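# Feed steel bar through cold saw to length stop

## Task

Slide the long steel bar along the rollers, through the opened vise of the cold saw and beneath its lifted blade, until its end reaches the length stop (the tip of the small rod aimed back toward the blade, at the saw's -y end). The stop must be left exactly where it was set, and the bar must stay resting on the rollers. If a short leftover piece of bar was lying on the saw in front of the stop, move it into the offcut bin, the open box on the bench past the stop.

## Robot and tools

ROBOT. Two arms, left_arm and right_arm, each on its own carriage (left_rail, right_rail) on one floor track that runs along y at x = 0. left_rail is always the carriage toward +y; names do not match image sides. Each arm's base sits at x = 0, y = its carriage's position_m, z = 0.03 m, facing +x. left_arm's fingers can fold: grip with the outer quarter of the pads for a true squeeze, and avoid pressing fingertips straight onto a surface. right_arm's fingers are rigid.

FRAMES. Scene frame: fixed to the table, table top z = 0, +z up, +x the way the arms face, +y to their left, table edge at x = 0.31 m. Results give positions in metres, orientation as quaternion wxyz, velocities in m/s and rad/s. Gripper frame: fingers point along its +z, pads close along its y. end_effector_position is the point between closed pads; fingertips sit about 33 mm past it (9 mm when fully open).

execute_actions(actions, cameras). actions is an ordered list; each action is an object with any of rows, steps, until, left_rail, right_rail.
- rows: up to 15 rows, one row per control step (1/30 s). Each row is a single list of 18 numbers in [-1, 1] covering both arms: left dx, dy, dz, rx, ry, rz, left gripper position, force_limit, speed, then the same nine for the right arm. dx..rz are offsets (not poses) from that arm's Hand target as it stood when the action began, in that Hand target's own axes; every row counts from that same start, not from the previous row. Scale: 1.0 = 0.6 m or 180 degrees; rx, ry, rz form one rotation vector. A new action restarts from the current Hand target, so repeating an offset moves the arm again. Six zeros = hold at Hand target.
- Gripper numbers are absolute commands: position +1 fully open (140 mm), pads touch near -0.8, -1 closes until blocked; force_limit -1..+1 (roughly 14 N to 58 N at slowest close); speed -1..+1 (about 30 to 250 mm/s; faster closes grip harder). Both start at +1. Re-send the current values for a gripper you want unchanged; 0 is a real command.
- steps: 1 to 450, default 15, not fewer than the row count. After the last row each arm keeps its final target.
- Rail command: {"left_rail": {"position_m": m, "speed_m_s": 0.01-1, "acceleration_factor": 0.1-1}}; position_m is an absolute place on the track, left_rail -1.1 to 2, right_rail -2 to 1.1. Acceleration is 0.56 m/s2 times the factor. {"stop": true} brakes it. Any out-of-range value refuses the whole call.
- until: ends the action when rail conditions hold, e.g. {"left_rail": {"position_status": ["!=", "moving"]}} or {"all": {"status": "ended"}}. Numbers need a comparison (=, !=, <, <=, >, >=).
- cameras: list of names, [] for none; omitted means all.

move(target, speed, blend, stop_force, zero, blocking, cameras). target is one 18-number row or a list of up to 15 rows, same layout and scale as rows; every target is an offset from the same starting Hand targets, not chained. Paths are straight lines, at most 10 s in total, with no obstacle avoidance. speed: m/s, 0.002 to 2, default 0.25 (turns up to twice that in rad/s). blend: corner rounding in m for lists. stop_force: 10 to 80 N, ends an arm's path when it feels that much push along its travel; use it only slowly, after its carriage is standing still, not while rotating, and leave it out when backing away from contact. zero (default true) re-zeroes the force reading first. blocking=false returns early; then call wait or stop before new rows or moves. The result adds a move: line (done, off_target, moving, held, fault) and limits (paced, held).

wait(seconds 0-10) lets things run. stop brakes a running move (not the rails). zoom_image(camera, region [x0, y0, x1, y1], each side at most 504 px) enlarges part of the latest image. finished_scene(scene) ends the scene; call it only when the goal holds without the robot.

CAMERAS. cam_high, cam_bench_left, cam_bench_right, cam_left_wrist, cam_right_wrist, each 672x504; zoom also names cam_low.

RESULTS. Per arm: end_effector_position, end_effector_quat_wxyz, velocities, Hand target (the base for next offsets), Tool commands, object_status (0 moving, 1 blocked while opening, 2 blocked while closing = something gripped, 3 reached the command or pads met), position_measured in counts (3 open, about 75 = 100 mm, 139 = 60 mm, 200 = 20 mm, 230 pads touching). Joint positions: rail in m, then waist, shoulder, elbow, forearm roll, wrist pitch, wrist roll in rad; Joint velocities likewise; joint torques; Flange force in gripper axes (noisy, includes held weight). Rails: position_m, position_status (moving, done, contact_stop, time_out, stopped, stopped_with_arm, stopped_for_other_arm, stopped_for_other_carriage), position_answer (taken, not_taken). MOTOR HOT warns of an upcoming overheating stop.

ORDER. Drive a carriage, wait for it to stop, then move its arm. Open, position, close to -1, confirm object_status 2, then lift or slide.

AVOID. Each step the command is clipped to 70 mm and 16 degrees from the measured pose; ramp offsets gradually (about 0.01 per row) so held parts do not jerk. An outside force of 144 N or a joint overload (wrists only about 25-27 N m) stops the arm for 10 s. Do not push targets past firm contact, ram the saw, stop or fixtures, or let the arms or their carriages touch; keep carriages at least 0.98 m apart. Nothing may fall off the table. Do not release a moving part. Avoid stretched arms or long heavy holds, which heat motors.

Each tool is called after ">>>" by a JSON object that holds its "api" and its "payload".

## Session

>>> {"api": "execute_actions", "payload": {"actions": []}}

>>> {"api": "zoom_image", "payload": {"camera": "cam_bench_right", "region": [240, 240, 340, 315]}}

>>> {"api": "zoom_image", "payload": {"camera": "cam_bench_right", "region": [330, 190, 530, 320]}}

Scene clock: 0.00 s.
left_arm: end_effector_position=(+0.6600, +1.1936, +0.4937) position_measured=3 object_status=3 end_effector_quat_wxyz=(+0.000, +1.000, +0.000, +0.000) | right_arm: end_effector_position=(+0.6600, -1.1959, +0.4937) position_measured=3 object_status=3 end_effector_quat_wxyz=(+0.000, +1.000, +0.000, +0.000)
Joint positions: left_arm=[1.194 -0.053 0.164 1.35 0 1.628 1.518] | right_arm=[-1.195 -0.053 0.164 1.35 0 1.628 1.518]
Joint velocities: within noise
Joint torques (N m): no reading
Flange force (N): no reading
Hand target: left_arm +0.6600, +1.1936, +0.4937; +0.000, +1.000, +0.000, +0.000 | right_arm +0.6600, -1.1959, +0.4937; +0.000, +1.000, +0.000, +0.000
Tool commands: left_gripper/position=+1.0 left_gripper/force_limit=+1.0 left_gripper/speed=+1.0 right_gripper/position=+1.0 right_gripper/force_limit=+1.0 right_gripper/speed=+1.0
left_rail: position_m=1.194 position_status=done
right_rail: position_m=-1.195 position_status=done

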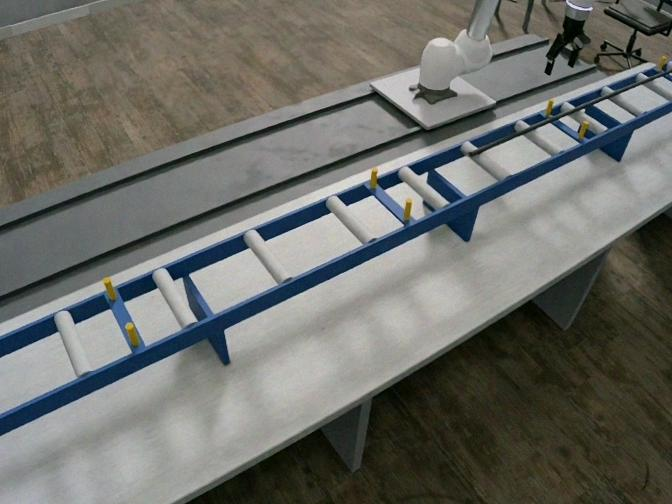

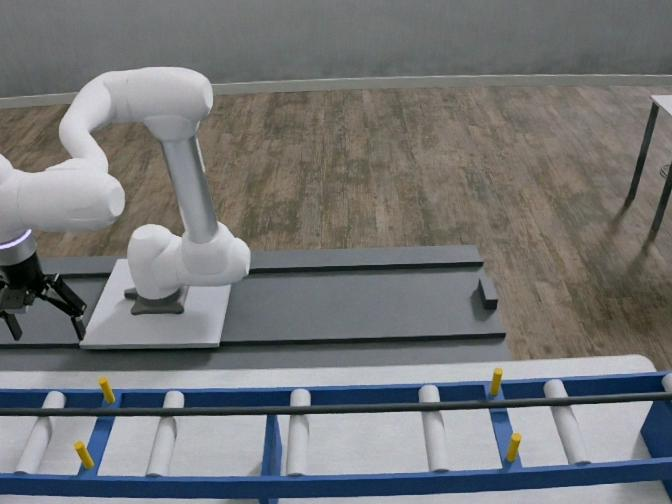

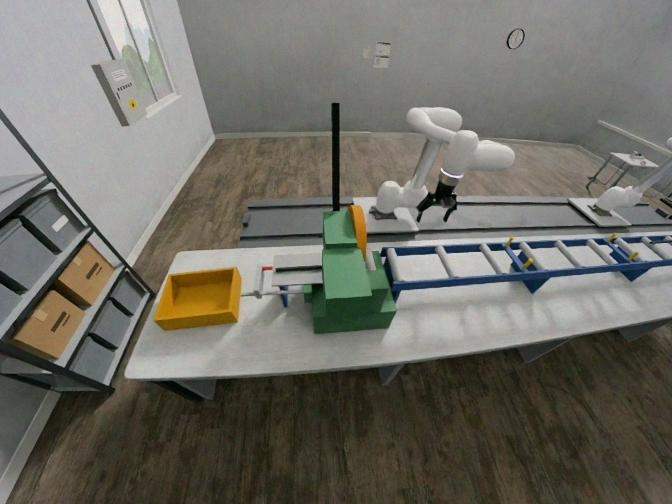

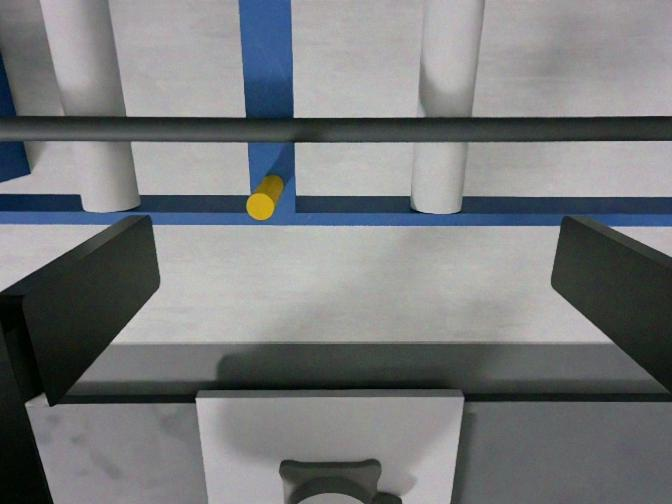

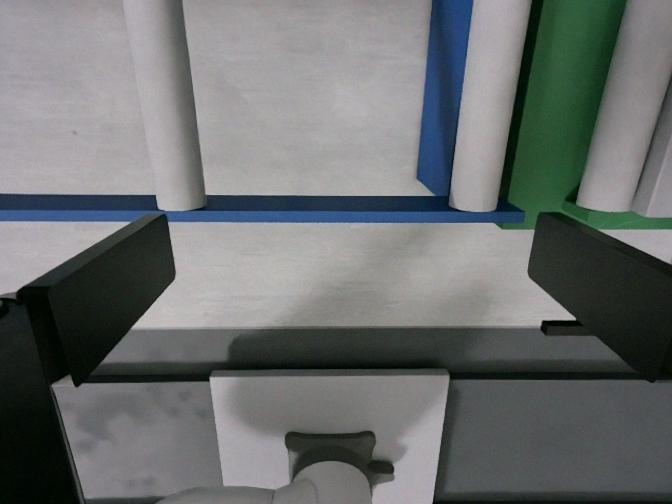

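Scaled by 5.040 from the camera's 672x504 image, which has a finer 960x720 frame.

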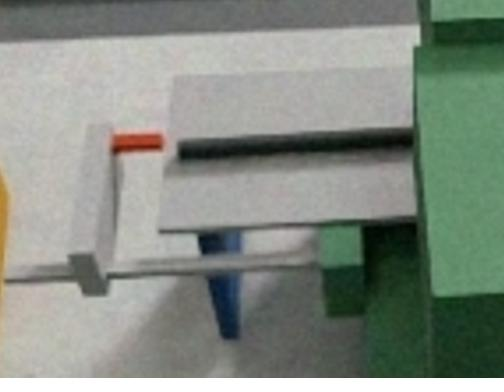

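Scaled by 2.520 from the camera's 672x504 image, which has a finer 960x720 frame.

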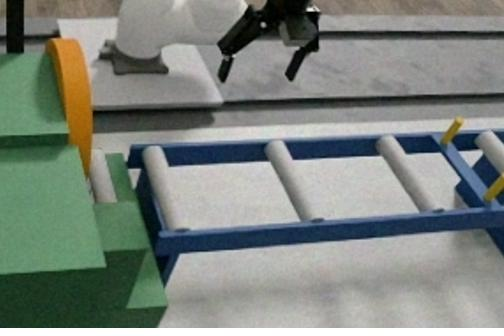

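>>> {"api": "execute_actions", "payload": {"actions": [{"right_rail":{"position_m":-0.95,"speed_m_s":0.5},"left_rail":{"position_m":1.62,"speed_m_s":0.4},"steps":250,"until":{"all":{"status":"ended"}}}], "cameras": ["cam_high","cam_bench_left"]}}

>>> {"api": "zoom_image", "payload": {"camera": "cam_high", "region": [420, 60, 672, 249]}}

>>> {"api": "move", "payload": {"target": [[0.02,0,0,0,0,-0.25,-0.1,-1,1,-0.35,0.75,-0.42,0,0,0.25,-0.1,-1,0],[0.05,0,0.1,0,0,-0.5,-0.1,-1,1,-1,0.95,-0.42,0,0,0.5,-0.1,-1,0]], "blend": [0.1,0], "speed": 0.4, "cameras": ["cam_left_wrist","cam_bench_right"]}}

>>> {"api": "execute_actions", "payload": {"actions": [{"right_rail":{"position_m":-2.0,"speed_m_s":0.5},"steps":250,"until":{"all":{"status":"ended"}}}], "cameras": ["cam_bench_right"]}}

Scene clock: 31.27 s.
left_arm: end_effector_position=(+0.6600, +1.6194, +0.4937) position_measured=3 object_status=3 end_effector_quat_wxyz=(+0.000, +1.000, +0.000, +0.000) | right_arm: end_effector_position=(+0.6600, -0.9505, +0.4937) position_measured=3 object_status=3 end_effector_quat_wxyz=(+0.000, +1.000, +0.000, +0.000)
Joint positions: left_arm=[1.62 -0.053 0.164 1.35 0 1.628 1.518] | right_arm=[-0.95 -0.053 0.164 1.35 0 1.628 1.518]
Joint torques (N m): left_arm=[-0.52 -53.09 -42.11 4.18 0.04 -0.41] | right_arm=[1.46 -55 -41.69 4.21 0.14 0.5]
Flange force (N): left_arm=[-9.8 -1.3 0.0] | right_arm=[-6.2 2.8 -0.4]
Hand target: left_arm +0.6600, +1.6194, +0.4937; +0.000, +1.000, +0.000, +0.000 | right_arm +0.6600, -0.9505, +0.4937; +0.000, +1.000, +0.000, +0.000
Tool commands: left_gripper/position=+1.0 left_gripper/force_limit=+1.0 left_gripper/speed=+1.0 right_gripper/position=+1.0 right_gripper/force_limit=+1.0 right_gripper/speed=+1.0
left_rail: position_m=1.620 speed_m_s=0.40 position_status=done
right_rail: position_m=-0.950 speed_m_s=0.50 position_status=done
Images, in order (width x height): cam_high 672x504, cam_bench_left 672x504.

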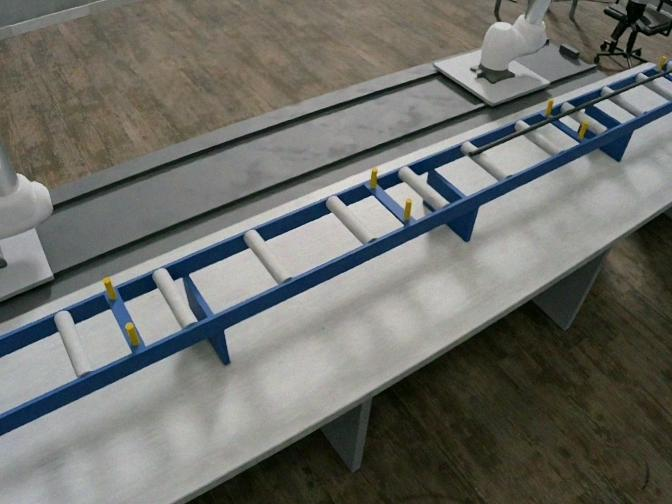

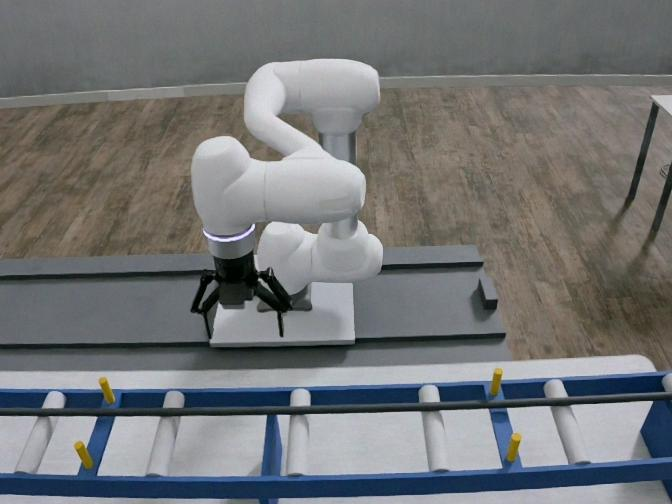

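Scaled by 2.000 from the camera's 672x504 image, which has a finer 960x720 frame.

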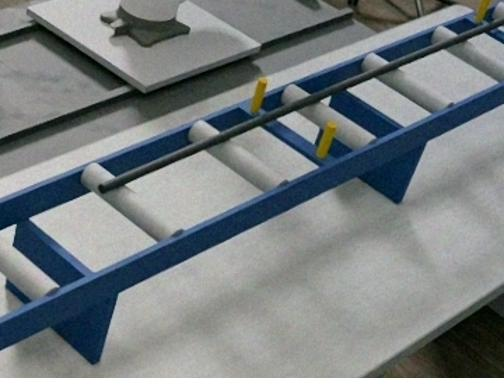

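Scene clock: 34.17 s.
left_arm: end_effector_position=(+0.6900, +1.6195, +0.4336) position_measured=141 object_status=3 end_effector_quat_wxyz=(+0.000, +0.707, +0.707, +0.000) | right_arm: end_effector_position=(+0.0600, -1.5204, +0.7457) position_measured=141 object_status=3 end_effector_quat_wxyz=(+0.000, +0.707, -0.707, +0.000)
Joint positions: left_arm=[1.62 -0.051 0.212 1.399 0 1.531 -0.051] | right_arm=[-0.95 -1.526 0.146 0.896 0 2.1 1.615]
Joint torques (N m): left_arm=[-0.06 -58.44 -41.94 4.16 0.07 -0.37] | right_arm=[2.31 -47.22 -35.96 3.59 0.13 0.5]
Flange force (N): left_arm=[0.5 -8.5 -1.0] | right_arm=[-6.6 5.6 3.1]
Hand target: left_arm +0.6900, +1.6195, +0.4337; +0.000, +0.707, +0.707, +0.000 | right_arm +0.0600, -1.5205, +0.7457; +0.000, +0.707, -0.707, +0.000
Off the commanded pose: left_arm 0.000 m, 0 deg | right_arm 0.000 m, 0 deg.
left_rail: position_m=1.620 speed_m_s=0.40 position_status=done
right_rail: position_m=-0.950 speed_m_s=0.50 position_status=done
move: done
Images, in order (width x height): cam_bench_right 672x504, cam_left_wrist 672x504.

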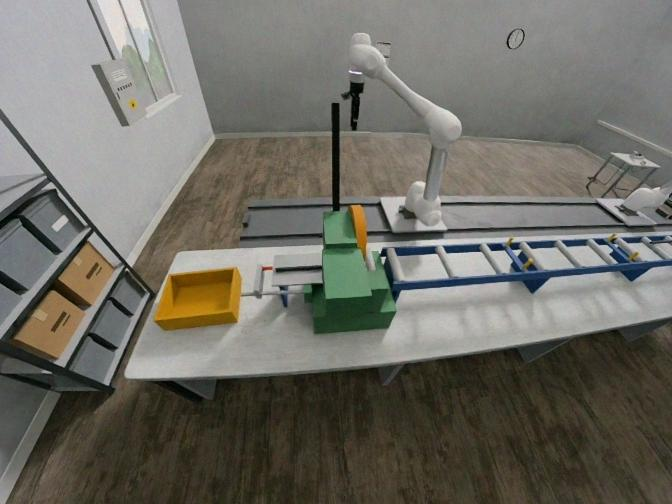

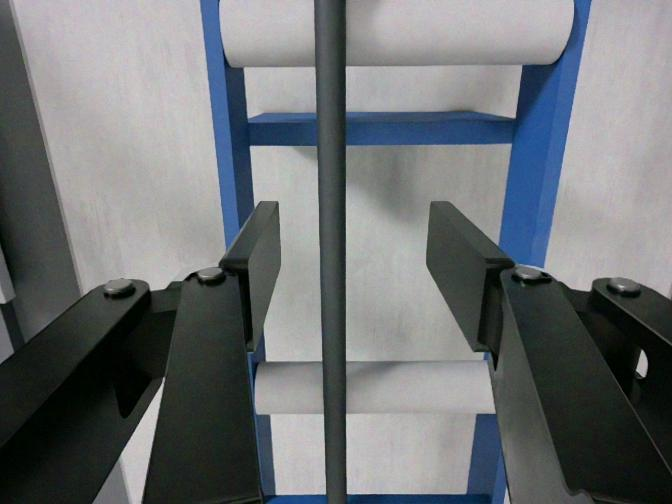

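Scene clock: 37.40 s.
left_arm: end_effector_position=(+0.6900, +1.6195, +0.4336) position_measured=141 object_status=3 end_effector_quat_wxyz=(+0.000, +0.707, +0.707, +0.000) | right_arm: end_effector_position=(+0.0599, -2.5705, +0.7457) position_measured=141 object_status=3 end_effector_quat_wxyz=(+0.000, +0.707, -0.707, +0.000)
Joint positions: left_arm=[1.62 -0.051 0.212 1.399 0 1.531 -0.051] | right_arm=[-2 -1.526 0.146 0.896 0 2.1 1.615]
Joint torques (N m): left_arm=[-0.66 -57.95 -41.81 4.18 0.07 -0.38] | right_arm=[1.44 -47.94 -36.15 3.64 0.11 0.5]
Flange force (N): left_arm=[1.3 -9.3 -1.5] | right_arm=[-5.6 4.1 3.0]
Hand target: left_arm +0.6900, +1.6195, +0.4337; +0.000, +0.707, +0.707, +0.000 | right_arm +0.0600, -2.5705, +0.7457; +0.000, +0.707, -0.707, +0.000
Tool commands: left_gripper/position=-0.1 left_gripper/force_limit=-1.0 left_gripper/speed=+1.0 right_gripper/position=-0.1 right_gripper/force_limit=-1.0 right_gripper/speed=+0.0
Off the commanded pose: left_arm 0.000 m, 0 deg | right_arm 0.000 m, 0 deg.
left_rail: position_m=1.620 speed_m_s=0.40 position_status=done
right_rail: position_m=-2.000 speed_m_s=0.50 position_status=done
Images, in order (width x height): cam_bench_right 672x504.

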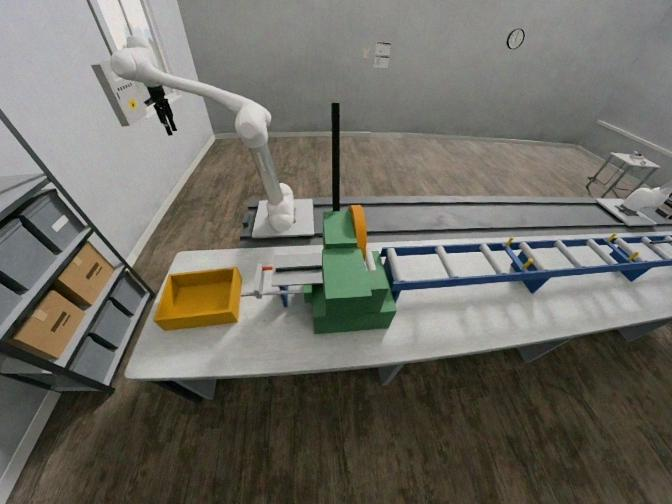

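>>> {"api": "move", "payload": {"target": [[0,0,0,0,0,0,-0.1,-1,1,-0.083,-0.5,0.1,0,0,-0.25,-0.1,-1,0],[0,0,0,0,0,0,-0.1,-1,1,-0.534,-0.733,0.243,0,0,-0.5,-0.1,-1,0]], "blend": [0.1,0], "speed": 0.4, "cameras": []}}

>>> {"api": "move", "payload": {"target": [0,0,0,0,0,0,-0.1,-1,1,0.392,-0.533,0.3,0.1739,0.1739,-0.4778,-0.1,-1,0], "speed": 0.4, "cameras": ["cam_right_wrist","cam_bench_right"]}}

Scene clock: 53.37 s.
left_arm: end_effector_position=(+0.6900, +1.6195, +0.4337) position_measured=141 object_status=3 end_effector_quat_wxyz=(+0.000, +0.707, +0.707, +0.000) | right_arm: end_effector_position=(+0.4997, -2.2500, +0.6000) position_measured=141 object_status=3 end_effector_quat_wxyz=(+0.000, +1.000, +0.000, +0.000)
Joint positions: left_arm=[1.62 -0.051 0.212 1.399 0 1.531 -0.051] | right_arm=[-2 -0.526 0.023 1.313 0 1.806 1.045]
Joint torques (N m): left_arm=[-0.64 -58.07 -42.04 4.19 0.08 -0.4] | right_arm=[2.18 -40.34 -40.59 4.1 0.15 0.49]
Flange force (N): left_arm=[1.2 -9.6 -1.1] | right_arm=[-5.7 2.8 0.3]
Hand target: left_arm +0.6900, +1.6195, +0.4337; +0.000, +0.707, +0.707, +0.000 | right_arm +0.4998, -2.2501, +0.5999; +0.000, +1.000, +0.000, +0.000
Off the commanded pose: left_arm 0.000 m, 0 deg | right_arm 0.000 m, 0 deg.
left_rail: position_m=1.620 speed_m_s=0.40 position_status=done
right_rail: position_m=-2.000 speed_m_s=0.50 position_status=done
move: done
No camera images: "cameras" was empty.

Scene clock: 55.97 s.
left_arm: end_effector_position=(+0.6900, +1.6195, +0.4337) position_measured=141 object_status=3 end_effector_quat_wxyz=(+0.000, +0.707, +0.707, +0.000) | right_arm: end_effector_position=(+0.7350, -1.9303, +0.4199) position_measured=141 object_status=3 end_effector_quat_wxyz=(-0.242, +0.664, +0.665, +0.242)
Joint positions: left_arm=[1.62 -0.051 0.212 1.399 0 1.531 -0.051] | right_arm=[-2 -0.24 0.324 1.419 0.675 1.59 -0.294]
Joint torques (N m): left_arm=[-0.49 -58.25 -41.99 4.22 0.08 -0.42] | right_arm=[1.38 -69.91 -41.04 5 0.64 0.43]
Flange force (N): left_arm=[1.2 -9.2 -1.2] | right_arm=[0.7 -7.3 -1.9]
Hand target: left_arm +0.6900, +1.6195, +0.4337; +0.000, +0.707, +0.707, +0.000 | right_arm +0.7350, -1.9303, +0.4199; -0.242, +0.664, +0.665, +0.242
Off the commanded pose: left_arm 0.000 m, 0 deg | right_arm 0.000 m, 0 deg.
left_rail: position_m=1.620 speed_m_s=0.40 position_status=done
right_rail: position_m=-2.000 speed_m_s=0.50 position_status=done
move: done
Images, in order (width x height): cam_bench_right 672x504, cam_right_wrist 672x504.

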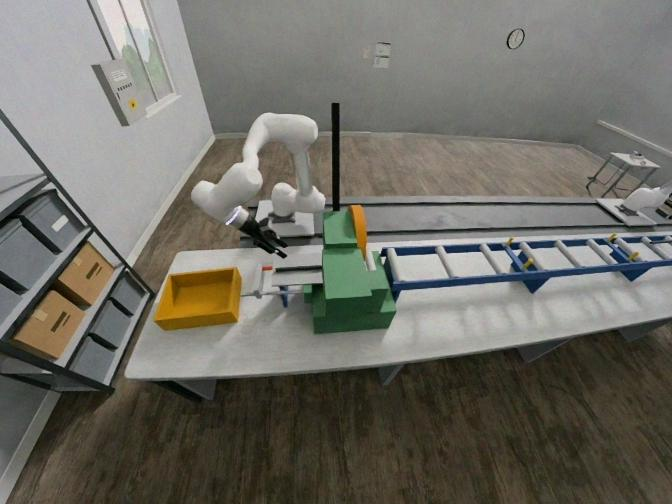

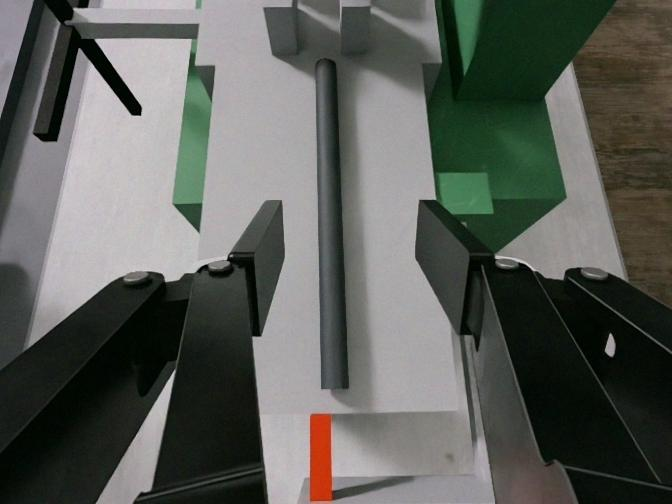

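>>> {"api": "move", "payload": {"target": [0,0,0,0,0,0,-0.1,-1,1,-0.009,-0.019,0.1665,0.0071,0,-0.0085,-0.1,-1,0], "speed": 0.1, "stop_force": 15, "cameras": ["cam_right_wrist","cam_bench_right"]}}

Scene clock: 66.60 s.
left_arm: end_effector_position=(+0.6900, +1.6195, +0.4337) position_measured=141 object_status=3 end_effector_quat_wxyz=(+0.000, +0.707, +0.707, +0.000) | right_arm: end_effector_position=(+0.7236, -1.8702, +0.3399) position_measured=141 object_status=3 end_effector_quat_wxyz=(-0.246, +0.653, +0.676, +0.238)
Joint positions: left_arm=[1.62 -0.051 0.212 1.399 0 1.531 -0.051] | right_arm=[-2 -0.161 0.335 1.552 0.688 1.452 -0.351]
Joint torques (N m): left_arm=[-0.41 -58.1 -41.99 4.17 0.12 -0.38] | right_arm=[1.27 -70.22 -40.06 4.77 0.77 0.52]
Flange force (N): left_arm=[1.5 -9.7 -1.1] | right_arm=[0.6 -6.5 -2.6]
Hand target: left_arm +0.6900, +1.6195, +0.4337; +0.000, +0.707, +0.707, +0.000 | right_arm +0.7236, -1.8702, +0.3399; -0.246, +0.653, +0.676, +0.238
Off the commanded pose: left_arm 0.000 m, 0 deg | right_arm 0.000 m, 0 deg.
left_rail: position_m=1.620 speed_m_s=0.40 position_status=done
right_rail: position_m=-2.000 speed_m_s=0.50 position_status=done
move: done
Images, in order (width x height): cam_bench_right 672x504, cam_right_wrist 672x504.

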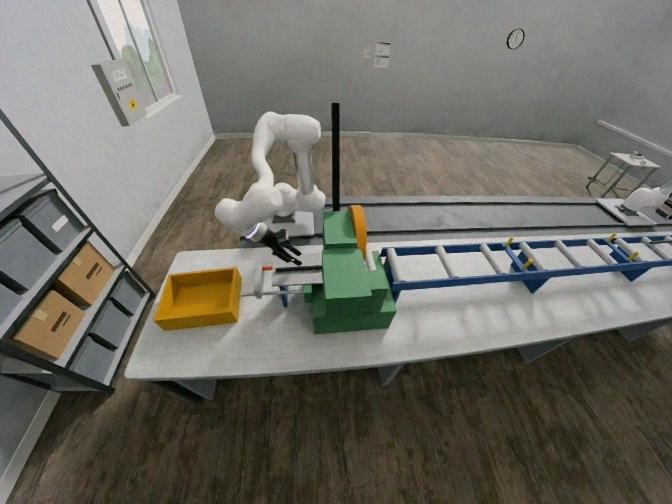

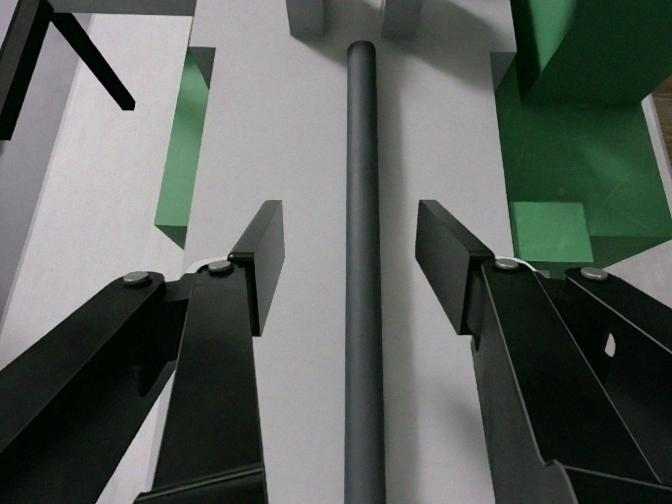

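>>> {"api": "move", "payload": {"target": [0,0,0,0,0,0,-0.1,-1,1,-0.045,0.016,0.0797,0,0,0,-0.1,-1,0], "speed": 0.04, "stop_force": 15, "cameras": ["cam_right_wrist"]}}

Scene clock: 78.03 s.
left_arm: end_effector_position=(+0.6900, +1.6195, +0.4337) position_measured=141 object_status=3 end_effector_quat_wxyz=(+0.000, +0.707, +0.707, +0.000) | right_arm: end_effector_position=(+0.7328, -1.8599, +0.2859) position_measured=141 object_status=3 end_effector_quat_wxyz=(-0.246, +0.653, +0.676, +0.238)
Joint positions: left_arm=[1.62 -0.051 0.212 1.399 0 1.531 -0.051] | right_arm=[-2 -0.145 0.377 1.595 0.7 1.376 -0.395]
Joint torques (N m): left_arm=[-0.41 -58.08 -41.98 4.22 0.08 -0.37] | right_arm=[1.35 -73.31 -39.04 4.62 0.87 0.49]
Flange force (N): left_arm=[1.3 -9.6 -1.2] | right_arm=[1.2 -6.6 -3.0]
Hand target: left_arm +0.6900, +1.6195, +0.4337; +0.000, +0.707, +0.707, +0.000 | right_arm +0.7328, -1.8599, +0.2859; -0.246, +0.653, +0.676, +0.238
Off the commanded pose: left_arm 0.000 m, 0 deg | right_arm 0.000 m, 0 deg.
left_rail: position_m=1.620 speed_m_s=0.40 position_status=done
right_rail: position_m=-2.000 speed_m_s=0.50 position_status=done
move: done
Images, in order (width x height): cam_right_wrist 672x504.

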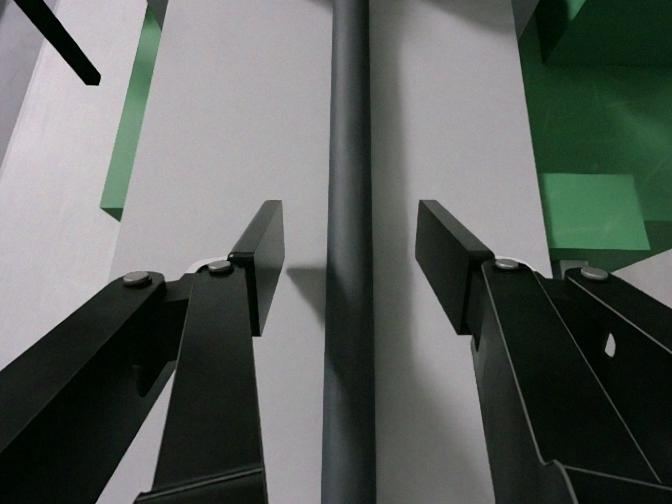

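>>> {"api": "execute_actions", "payload": {"actions": [{"rows":[[0,0,0,0,0,0,-0.1,-1,1,0,0,0,0,0,0,-1,1,-0.4]],"steps":60}], "cameras": []}}

>>> {"api": "move", "payload": {"target": [[0,0,0,0,0,0,-0.1,-1,1,0.043,0,-0.051,0,0,0,-1,1,-0.4],[0,0,0,0,0,0,-0.1,-1,1,0.02,0,-0.179,0,0,0,-1,1,-0.4],[0,0,0,0,0,0,-0.1,-1,1,-0.233,0,-0.5,0,0,0,-1,1,-0.4]], "speed": 0.12, "blend": [0.01,0.02,0], "cameras": ["cam_right_wrist","cam_bench_right"]}}

Scene clock: 88.07 s.
left_arm: end_effector_position=(+0.6900, +1.6195, +0.4337) position_measured=141 object_status=3 end_effector_quat_wxyz=(+0.000, +0.707, +0.707, +0.000) | right_arm: end_effector_position=(+0.7328, -1.8599, +0.2859) position_measured=204 object_status=2 end_effector_quat_wxyz=(-0.246, +0.653, +0.676, +0.238)
Joint positions: left_arm=[1.62 -0.051 0.212 1.399 0 1.531 -0.051] | right_arm=[-2 -0.145 0.377 1.595 0.7 1.376 -0.395]
Joint torques (N m): left_arm=[-0.54 -58.03 -41.96 4.21 0.08 -0.38] | right_arm=[7.14 -62.04 -31.97 3.44 -0.41 0.14]
Flange force (N): left_arm=[0.9 -9.5 -1.2] | right_arm=[5.1 -8.5 -20.4]
Hand target: left_arm +0.6900, +1.6195, +0.4337; +0.000, +0.707, +0.707, +0.000 | right_arm +0.7328, -1.8599, +0.2859; -0.246, +0.653, +0.676, +0.238
Off the commanded pose: left_arm 0.000 m, 0 deg | right_arm 0.000 m, 0 deg.
left_rail: position_m=1.620 speed_m_s=0.40 position_status=done
right_rail: position_m=-2.000 speed_m_s=0.50 position_status=done
No camera images: "cameras" was empty.

Scene clock: 91.43 s.
left_arm: end_effector_position=(+0.6900, +1.6195, +0.4337) position_measured=141 object_status=3 end_effector_quat_wxyz=(+0.000, +0.707, +0.707, +0.000) | right_arm: end_effector_position=(+0.7433, -2.1596, +0.4258) position_measured=204 object_status=2 end_effector_quat_wxyz=(-0.246, +0.653, +0.676, +0.238)
Joint positions: left_arm=[1.62 -0.051 0.212 1.399 0 1.531 -0.051] | right_arm=[-2 -0.503 0.471 1.197 0.607 1.826 -0.487]
Joint torques (N m): left_arm=[-0.33 -57.99 -41.88 4.2 0.07 -0.41] | right_arm=[1.04 -88.35 -43.82 6.43 1.74 0.47]
Flange force (N): left_arm=[1.1 -9.5 -1.4] | right_arm=[-1.4 -8.5 5.6]
Hand target: left_arm +0.6900, +1.6195, +0.4337; +0.000, +0.707, +0.707, +0.000 | right_arm +0.7433, -2.1597, +0.4258; -0.246, +0.653, +0.676, +0.238
Off the commanded pose: left_arm 0.000 m, 0 deg | right_arm 0.000 m, 0 deg.
left_rail: position_m=1.620 speed_m_s=0.40 position_status=done
right_rail: position_m=-2.000 speed_m_s=0.50 position_status=done
move: done
Images, in order (width x height): cam_bench_right 672x504, cam_right_wrist 672x504.

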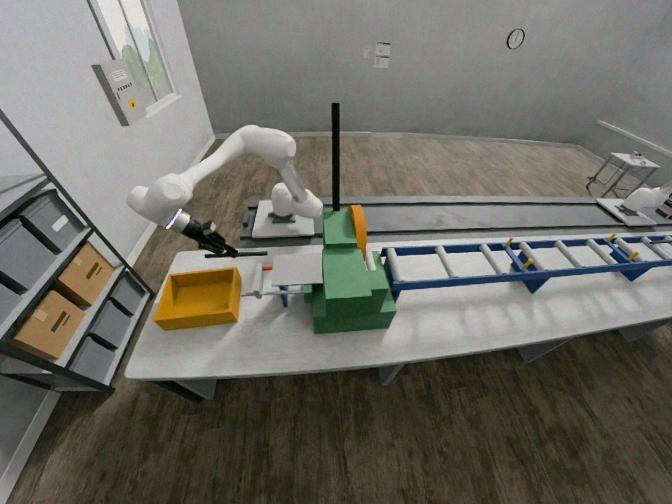

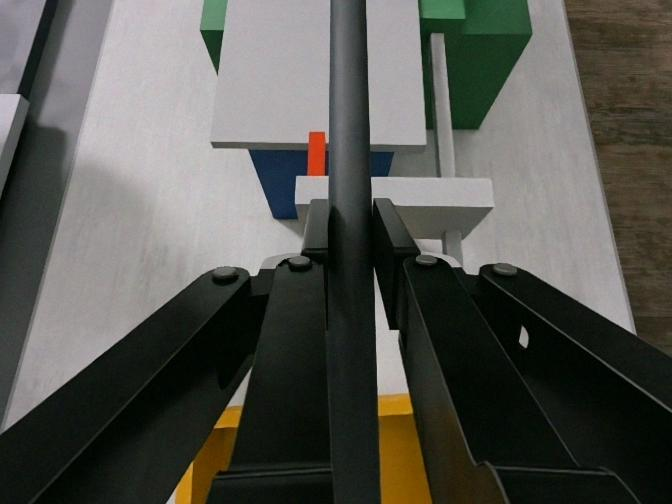

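>>> {"api": "move", "payload": {"target": [0,0,0,0,0,0,-0.1,-1,1,-0.447,-0.0305,-0.2315,-0.107,0,0.128,-1,1,-0.4], "speed": 0.18, "cameras": ["cam_right_wrist","cam_bench_right"]}}

Scene clock: 108.13 s.
left_arm: end_effector_position=(+0.6900, +1.6195, +0.4337) position_measured=141 object_status=3 end_effector_quat_wxyz=(+0.000, +0.707, +0.707, +0.000) | right_arm: end_effector_position=(+0.7353, -2.4548, +0.3599) position_measured=204 object_status=2 end_effector_quat_wxyz=(-0.176, +0.806, +0.484, +0.293) end_effector_velocity=(+0.000, +0.001, +0.000) end_effector_angular_velocity=(+0.000, +0.000, +0.000)
Joint positions: left_arm=[1.62 -0.051 0.212 1.399 0 1.531 -0.051] | right_arm=[-2 -0.83 0.6 1.113 0.655 1.675 -0.354]
Joint velocities: left_arm=[within noise] | right_arm=[0.001 0 0 0 0 0 0.001]
Joint torques (N m): left_arm=[-0.59 -58.08 -42.02 4.2 0.08 -0.4] | right_arm=[0.87 -100.68 -44.36 6.58 1.29 0.47]
Flange force (N): left_arm=[1.7 -9.7 -1.1] | right_arm=[-2.2 -9.0 4.8]
Hand target: left_arm +0.6900, +1.6195, +0.4337; +0.000, +0.707, +0.707, +0.000 | right_arm +0.7353, -2.4548, +0.3598; -0.176, +0.806, +0.484, +0.293
Off the commanded pose: left_arm 0.000 m, 0 deg | right_arm 0.000 m, 0 deg.
left_rail: position_m=1.620 speed_m_s=0.40 position_status=done
right_rail: position_m=-2.000 speed_m_s=0.50 position_status=done
move: done
Images, in order (width x height): cam_bench_right 672x504, cam_right_wrist 672x504.

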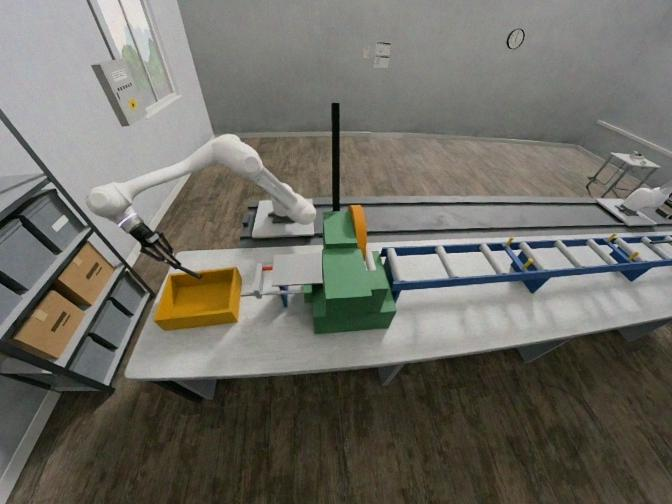

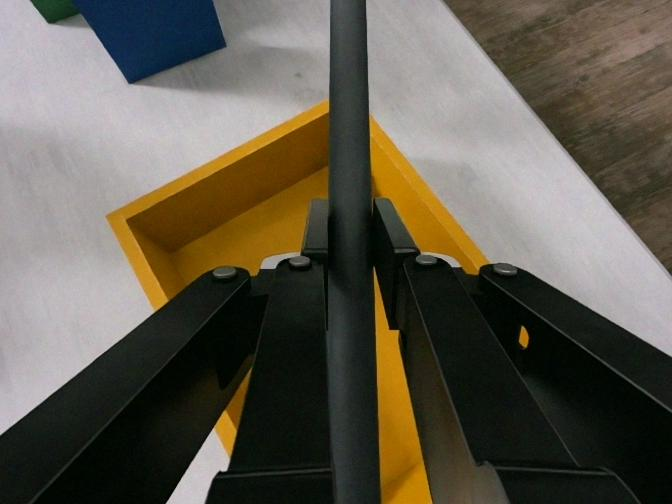

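>>> {"api": "move", "payload": {"target": [0,0,0,0,0,0,-0.1,-1,1,-0.243,-0.0255,0.253,0,0,0,-1,1,-0.4], "speed": 0.18, "cameras": ["cam_right_wrist"]}}

>>> {"api": "move", "payload": {"target": [0,0,0,0,0,0,-0.1,-1,1,-0.1125,0,0.134,0,0,0,-1,1,-0.4], "speed": 0.04, "stop_force": 12, "cameras": ["cam_right_wrist","cam_bench_right"]}}

Scene clock: 125.40 s.
left_arm: end_effector_position=(+0.6900, +1.6195, +0.4337) position_measured=141 object_status=3 end_effector_quat_wxyz=(+0.000, +0.707, +0.707, +0.000) | right_arm: end_effector_position=(+0.7150, -2.4600, +0.1499) position_measured=204 object_status=2 end_effector_quat_wxyz=(-0.176, +0.806, +0.484, +0.293)
Joint positions: left_arm=[1.62 -0.051 0.212 1.399 0 1.531 -0.051] | right_arm=[-2 -0.851 0.692 1.353 0.653 1.423 -0.57]
Joint torques (N m): left_arm=[-0.62 -58.02 -42.03 4.19 0.08 -0.38] | right_arm=[1.4 -104.2 -41 5.83 2 0.51]
Flange force (N): left_arm=[1.3 -9.6 -1.0] | right_arm=[-1.2 -9.3 3.3]
Hand target: left_arm +0.6900, +1.6195, +0.4337; +0.000, +0.707, +0.707, +0.000 | right_arm +0.7150, -2.4600, +0.1498; -0.176, +0.806, +0.484, +0.293
Off the commanded pose: left_arm 0.000 m, 0 deg | right_arm 0.000 m, 0 deg.
left_rail: position_m=1.620 speed_m_s=0.40 position_status=done
right_rail: position_m=-2.000 speed_m_s=0.50 position_status=done
move: done
Images, in order (width x height): cam_right_wrist 672x504.

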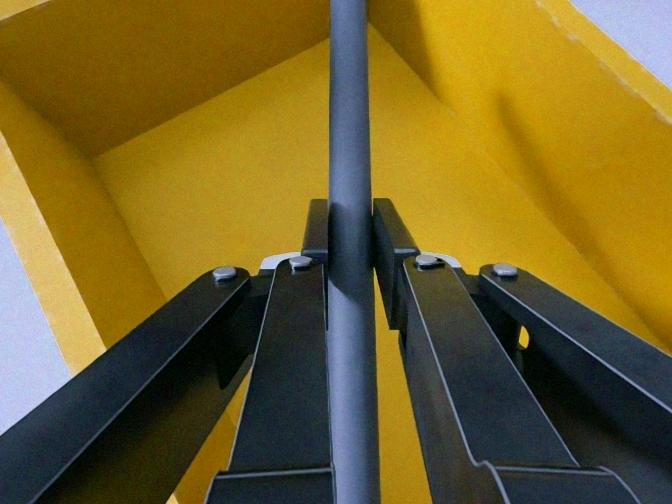

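Scene clock: 128.73 s.
left_arm: end_effector_position=(+0.6900, +1.6195, +0.4337) position_measured=141 object_status=3 end_effector_quat_wxyz=(+0.000, +0.707, +0.707, +0.000) | right_arm: end_effector_position=(+0.7149, -2.4601, +0.0449) position_measured=204 object_status=2 end_effector_quat_wxyz=(-0.176, +0.806, +0.484, +0.293)
Joint positions: left_arm=[1.62 -0.051 0.212 1.399 0 1.531 -0.051] | right_arm=[-2 -0.851 0.782 1.405 0.671 1.311 -0.66]
Joint torques (N m): left_arm=[-0.67 -58.12 -42 4.19 0.08 -0.39] | right_arm=[4.45 -98.86 -33.41 4.31 0.55 0.47]
Flange force (N): left_arm=[1.4 -9.8 -1.3] | right_arm=[4.4 -9.7 -10.0]
Hand target: left_arm +0.6900, +1.6195, +0.4337; +0.000, +0.707, +0.707, +0.000 | right_arm +0.7149, -2.4601, +0.0449; -0.176, +0.806, +0.484, +0.293
Off the commanded pose: left_arm 0.000 m, 0 deg | right_arm 0.000 m, 0 deg.
left_rail: position_m=1.620 speed_m_s=0.40 position_status=done
right_rail: position_m=-2.000 speed_m_s=0.50 position_status=done
move: contact (right_arm)
Images, in order (width x height): cam_bench_right 672x504, cam_right_wrist 672x504.

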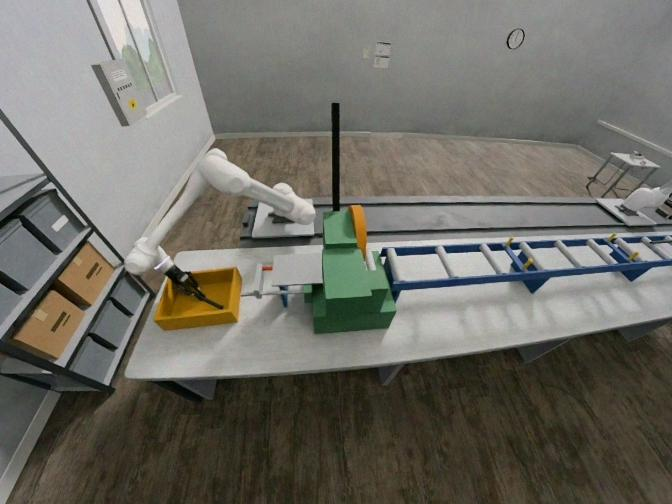

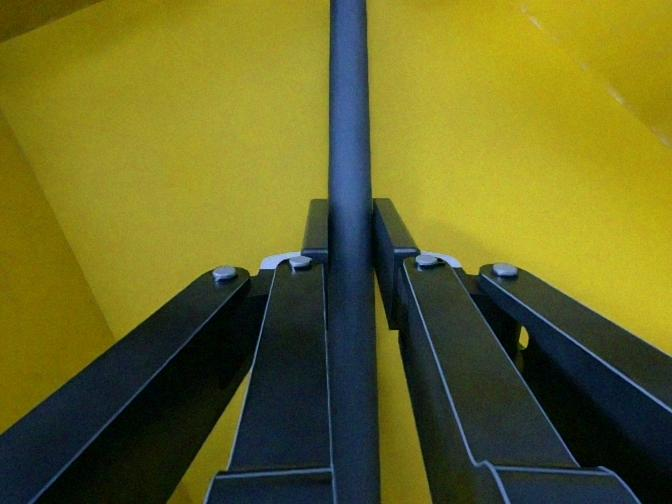

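>>> {"api": "execute_actions", "payload": {"actions": [{"rows":[[0,0,0,0,0,0,-0.1,-1,1,0,0,0,0,0,0,-0.3,1,-0.9]],"steps":60}], "cameras": []}}

>>> {"api": "move", "payload": {"target": [0,-0.0133,0.2,0,0,0,-0.1,-1,1,0,0,-0.45,0,0,0,-0.3,1,-0.9], "speed": 0.2, "cameras": ["cam_left_wrist","cam_right_wrist","cam_bench_right"]}}

Scene clock: 138.97 s.
left_arm: end_effector_position=(+0.6900, +1.6195, +0.4337) position_measured=141 object_status=3 end_effector_quat_wxyz=(+0.000, +0.707, +0.707, +0.000) | right_arm: end_effector_position=(+0.7149, -2.4600, +0.0449) position_measured=167 object_status=3 end_effector_quat_wxyz=(-0.176, +0.806, +0.484, +0.293)
Joint positions: left_arm=[1.62 -0.051 0.212 1.399 0 1.531 -0.051] | right_arm=[-2 -0.851 0.782 1.405 0.671 1.311 -0.66]
Joint torques (N m): left_arm=[-0.24 -57.96 -41.87 4.18 0.1 -0.38] | right_arm=[1.31 -102.79 -34.89 4.05 1.24 0.48]
Flange force (N): left_arm=[0.8 -9.5 -1.4] | right_arm=[3.7 -7.4 -3.3]
Hand target: left_arm +0.6900, +1.6195, +0.4337; +0.000, +0.707, +0.707, +0.000 | right_arm +0.7149, -2.4600, +0.0449; -0.176, +0.806, +0.484, +0.293
Off the commanded pose: left_arm 0.000 m, 0 deg | right_arm 0.000 m, 0 deg.
left_rail: position_m=1.620 speed_m_s=0.40 position_status=done
right_rail: position_m=-2.000 speed_m_s=0.50 position_status=done
No camera images: "cameras" was empty.

Scene clock: 140.70 s.
left_arm: end_effector_position=(+0.6820, +1.6195, +0.3137) position_measured=141 object_status=3 end_effector_quat_wxyz=(+0.000, +0.707, +0.707, +0.000) | right_arm: end_effector_position=(+0.6335, -2.6133, +0.2517) position_measured=167 object_status=3 end_effector_quat_wxyz=(-0.176, +0.806, +0.484, +0.293)
Joint positions: left_arm=[1.62 -0.051 0.228 1.597 0 1.317 -0.051] | right_arm=[-2 -1.02 0.743 1.067 0.593 1.706 -0.563]
Joint torques (N m): left_arm=[-0.45 -58.52 -40.71 4.09 0.08 -0.4] | right_arm=[1.24 -104.98 -39.84 4.94 1.1 0.49]
Flange force (N): left_arm=[1.0 -8.9 -3.1] | right_arm=[4.4 -8.6 -0.3]
Hand target: left_arm +0.6820, +1.6195, +0.3137; +0.000, +0.707, +0.707, +0.000 | right_arm +0.6335, -2.6133, +0.2518; -0.176, +0.806, +0.484, +0.293
Off the commanded pose: left_arm 0.000 m, 0 deg | right_arm 0.000 m, 0 deg.
left_rail: position_m=1.620 speed_m_s=0.40 position_status=done
right_rail: position_m=-2.000 speed_m_s=0.50 position_status=done
move: done
Images, in order (width x height): cam_bench_right 672x504, cam_left_wrist 672x504, cam_right_wrist 672x504.

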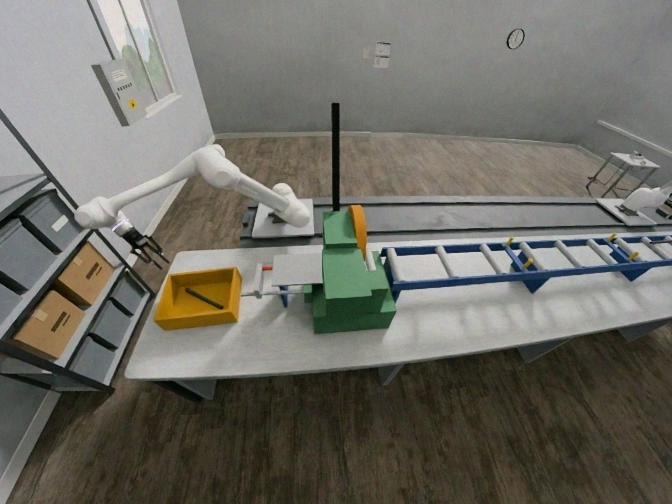

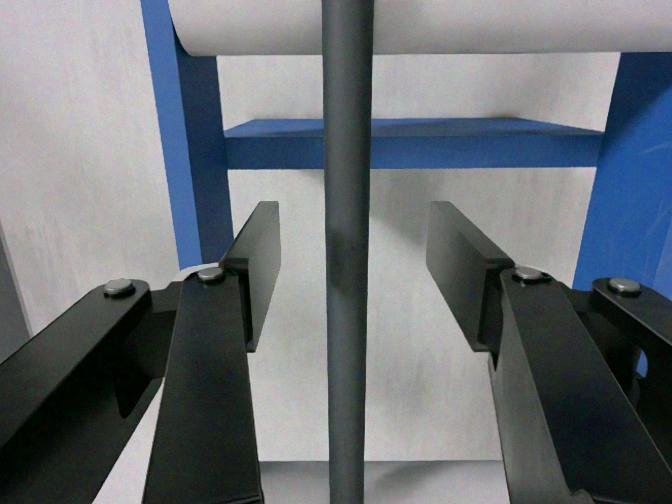

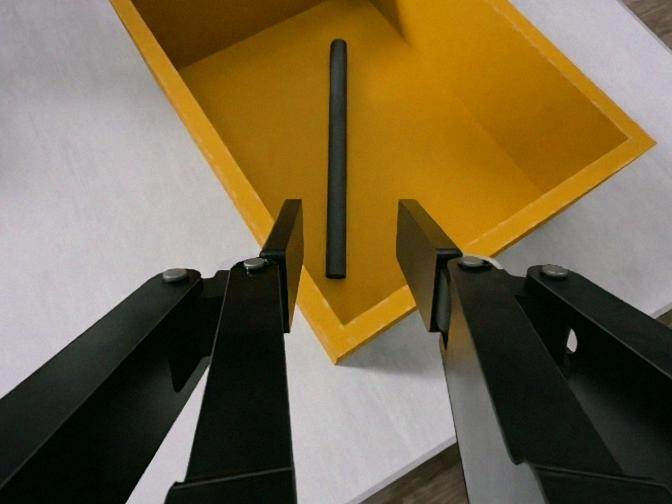

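>>> {"api": "move", "payload": {"target": [0,-0.004,0.045,0,0,0,-0.1,-1,1,0,0,0,0,0,0,-0.3,1,-0.9], "cameras": [], "speed": 0.06}}

>>> {"api": "execute_actions", "payload": {"actions": [{"rows":[[0,0,0,0,0,0,-1,0.5,-1,0,0,0,0,0,0,-0.3,1,-0.9]],"steps":80}], "cameras": []}}

>>> {"api": "move", "payload": {"target": [[0,0,-0.0083,0,0,0,-1,0.5,-1,0,0,0,0,0,0,-0.3,1,-0.9],[0,0.064,-0.0083,0,0,0,-1,0.5,-1,0,0,0,0,0,0,-0.3,1,-0.9]], "cameras": ["cam_left_wrist","cam_high"], "speed": 0.04}}

>>> {"api": "zoom_image", "payload": {"camera": "cam_high", "region": [420, 60, 672, 249]}}

Scene clock: 153.07 s.
left_arm: end_effector_position=(+0.6796, +1.6195, +0.2867) position_measured=141 object_status=3 end_effector_quat_wxyz=(+0.000, +0.707, +0.707, +0.000) | right_arm: end_effector_position=(+0.6335, -2.6133, +0.2518) position_measured=167 object_status=3 end_effector_quat_wxyz=(-0.176, +0.806, +0.484, +0.293)
Joint positions: left_arm=[1.62 -0.052 0.236 1.637 0 1.269 -0.052] | right_arm=[-2 -1.02 0.743 1.067 0.593 1.706 -0.563]
Joint torques (N m): left_arm=[-0.54 -58.72 -40.07 3.99 0.06 -0.38] | right_arm=[1.25 -105.26 -40.16 4.97 1.17 0.52]
Flange force (N): left_arm=[1.5 -9.0 -3.9] | right_arm=[3.7 -9.0 0.4]
Hand target: left_arm +0.6796, +1.6195, +0.2867; +0.000, +0.707, +0.707, +0.000 | right_arm +0.6335, -2.6133, +0.2518; -0.176, +0.806, +0.484, +0.293
Off the commanded pose: left_arm 0.000 m, 0 deg | right_arm 0.000 m, 0 deg.
left_rail: position_m=1.620 speed_m_s=0.40 position_status=done
right_rail: position_m=-2.000 speed_m_s=0.50 position_status=done
move: done
No camera images: "cameras" was empty.

Scene clock: 155.93 s.
left_arm: end_effector_position=(+0.6796, +1.6195, +0.2866) position_measured=203 object_status=2 end_effector_quat_wxyz=(+0.000, +0.707, +0.707, +0.000) | right_arm: end_effector_position=(+0.6335, -2.6133, +0.2518) position_measured=167 object_status=3 end_effector_quat_wxyz=(-0.176, +0.806, +0.484, +0.293)
Joint positions: left_arm=[1.62 -0.052 0.236 1.637 0 1.269 -0.052] | right_arm=[-2 -1.02 0.743 1.067 0.593 1.706 -0.563]
Joint torques (N m): left_arm=[-1.3 -49.66 -33.46 4.08 -0.38 0.2] | right_arm=[1.16 -105.11 -40.17 4.96 1.11 0.47]
Flange force (N): left_arm=[1.5 -9.7 -17.2] | right_arm=[4.5 -9.5 -0.1]
Hand target: left_arm +0.6796, +1.6195, +0.2867; +0.000, +0.707, +0.707, +0.000 | right_arm +0.6335, -2.6133, +0.2518; -0.176, +0.806, +0.484, +0.293
Off the commanded pose: left_arm 0.000 m, 0 deg | right_arm 0.000 m, 0 deg.
left_rail: position_m=1.620 speed_m_s=0.40 position_status=done
right_rail: position_m=-2.000 speed_m_s=0.50 position_status=done
No camera images: "cameras" was empty.

Scene clock: 157.77 s.
left_arm: end_effector_position=(+0.7180, +1.6195, +0.2916) position_measured=203 object_status=2 end_effector_quat_wxyz=(+0.000, +0.707, +0.707, +0.000) | right_arm: end_effector_position=(+0.6335, -2.6133, +0.2518) position_measured=167 object_status=3 end_effector_quat_wxyz=(-0.176, +0.806, +0.484, +0.293)
Joint positions: left_arm=[1.62 -0.049 0.293 1.553 0 1.296 -0.049] | right_arm=[-2 -1.02 0.743 1.067 0.593 1.706 -0.563]
Joint torques (N m): left_arm=[-1.4 -57.96 -45.44 4.7 -6.47 0.7] | right_arm=[1.4 -105.04 -40.22 4.96 1.12 0.5]
Flange force (N): left_arm=[1.2 -26.7 -11.3] | right_arm=[4.1 -9.6 0.2]
Hand target: left_arm +0.7180, +1.6195, +0.2916; +0.000, +0.707, +0.707, +0.000 | right_arm +0.6335, -2.6133, +0.2518; -0.176, +0.806, +0.484, +0.293
Off the commanded pose: left_arm 0.000 m, 0 deg | right_arm 0.000 m, 0 deg.
left_rail: position_m=1.620 speed_m_s=0.40 position_status=done
right_rail: position_m=-2.000 speed_m_s=0.50 position_status=done
move: done
Images, in order (width x height): cam_high 672x504, cam_left_wrist 672x504.

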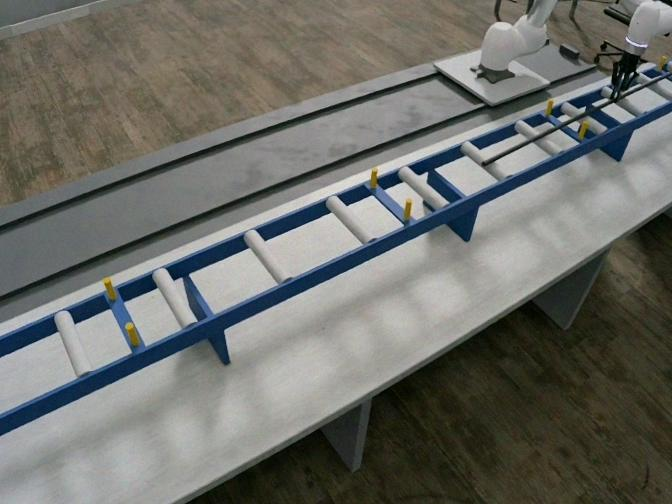

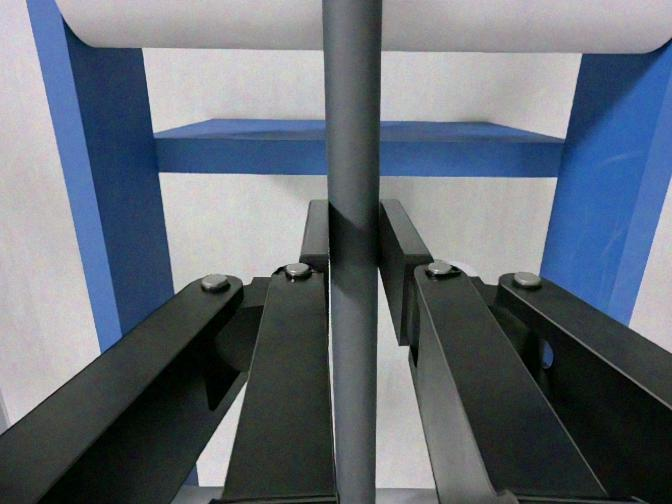

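Scaled by 2.000 from the camera's 672x504 image, which has a finer 960x720 frame.

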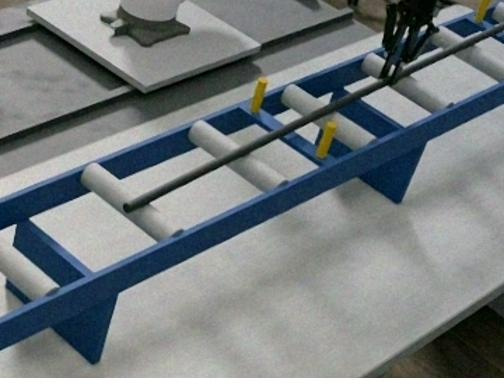

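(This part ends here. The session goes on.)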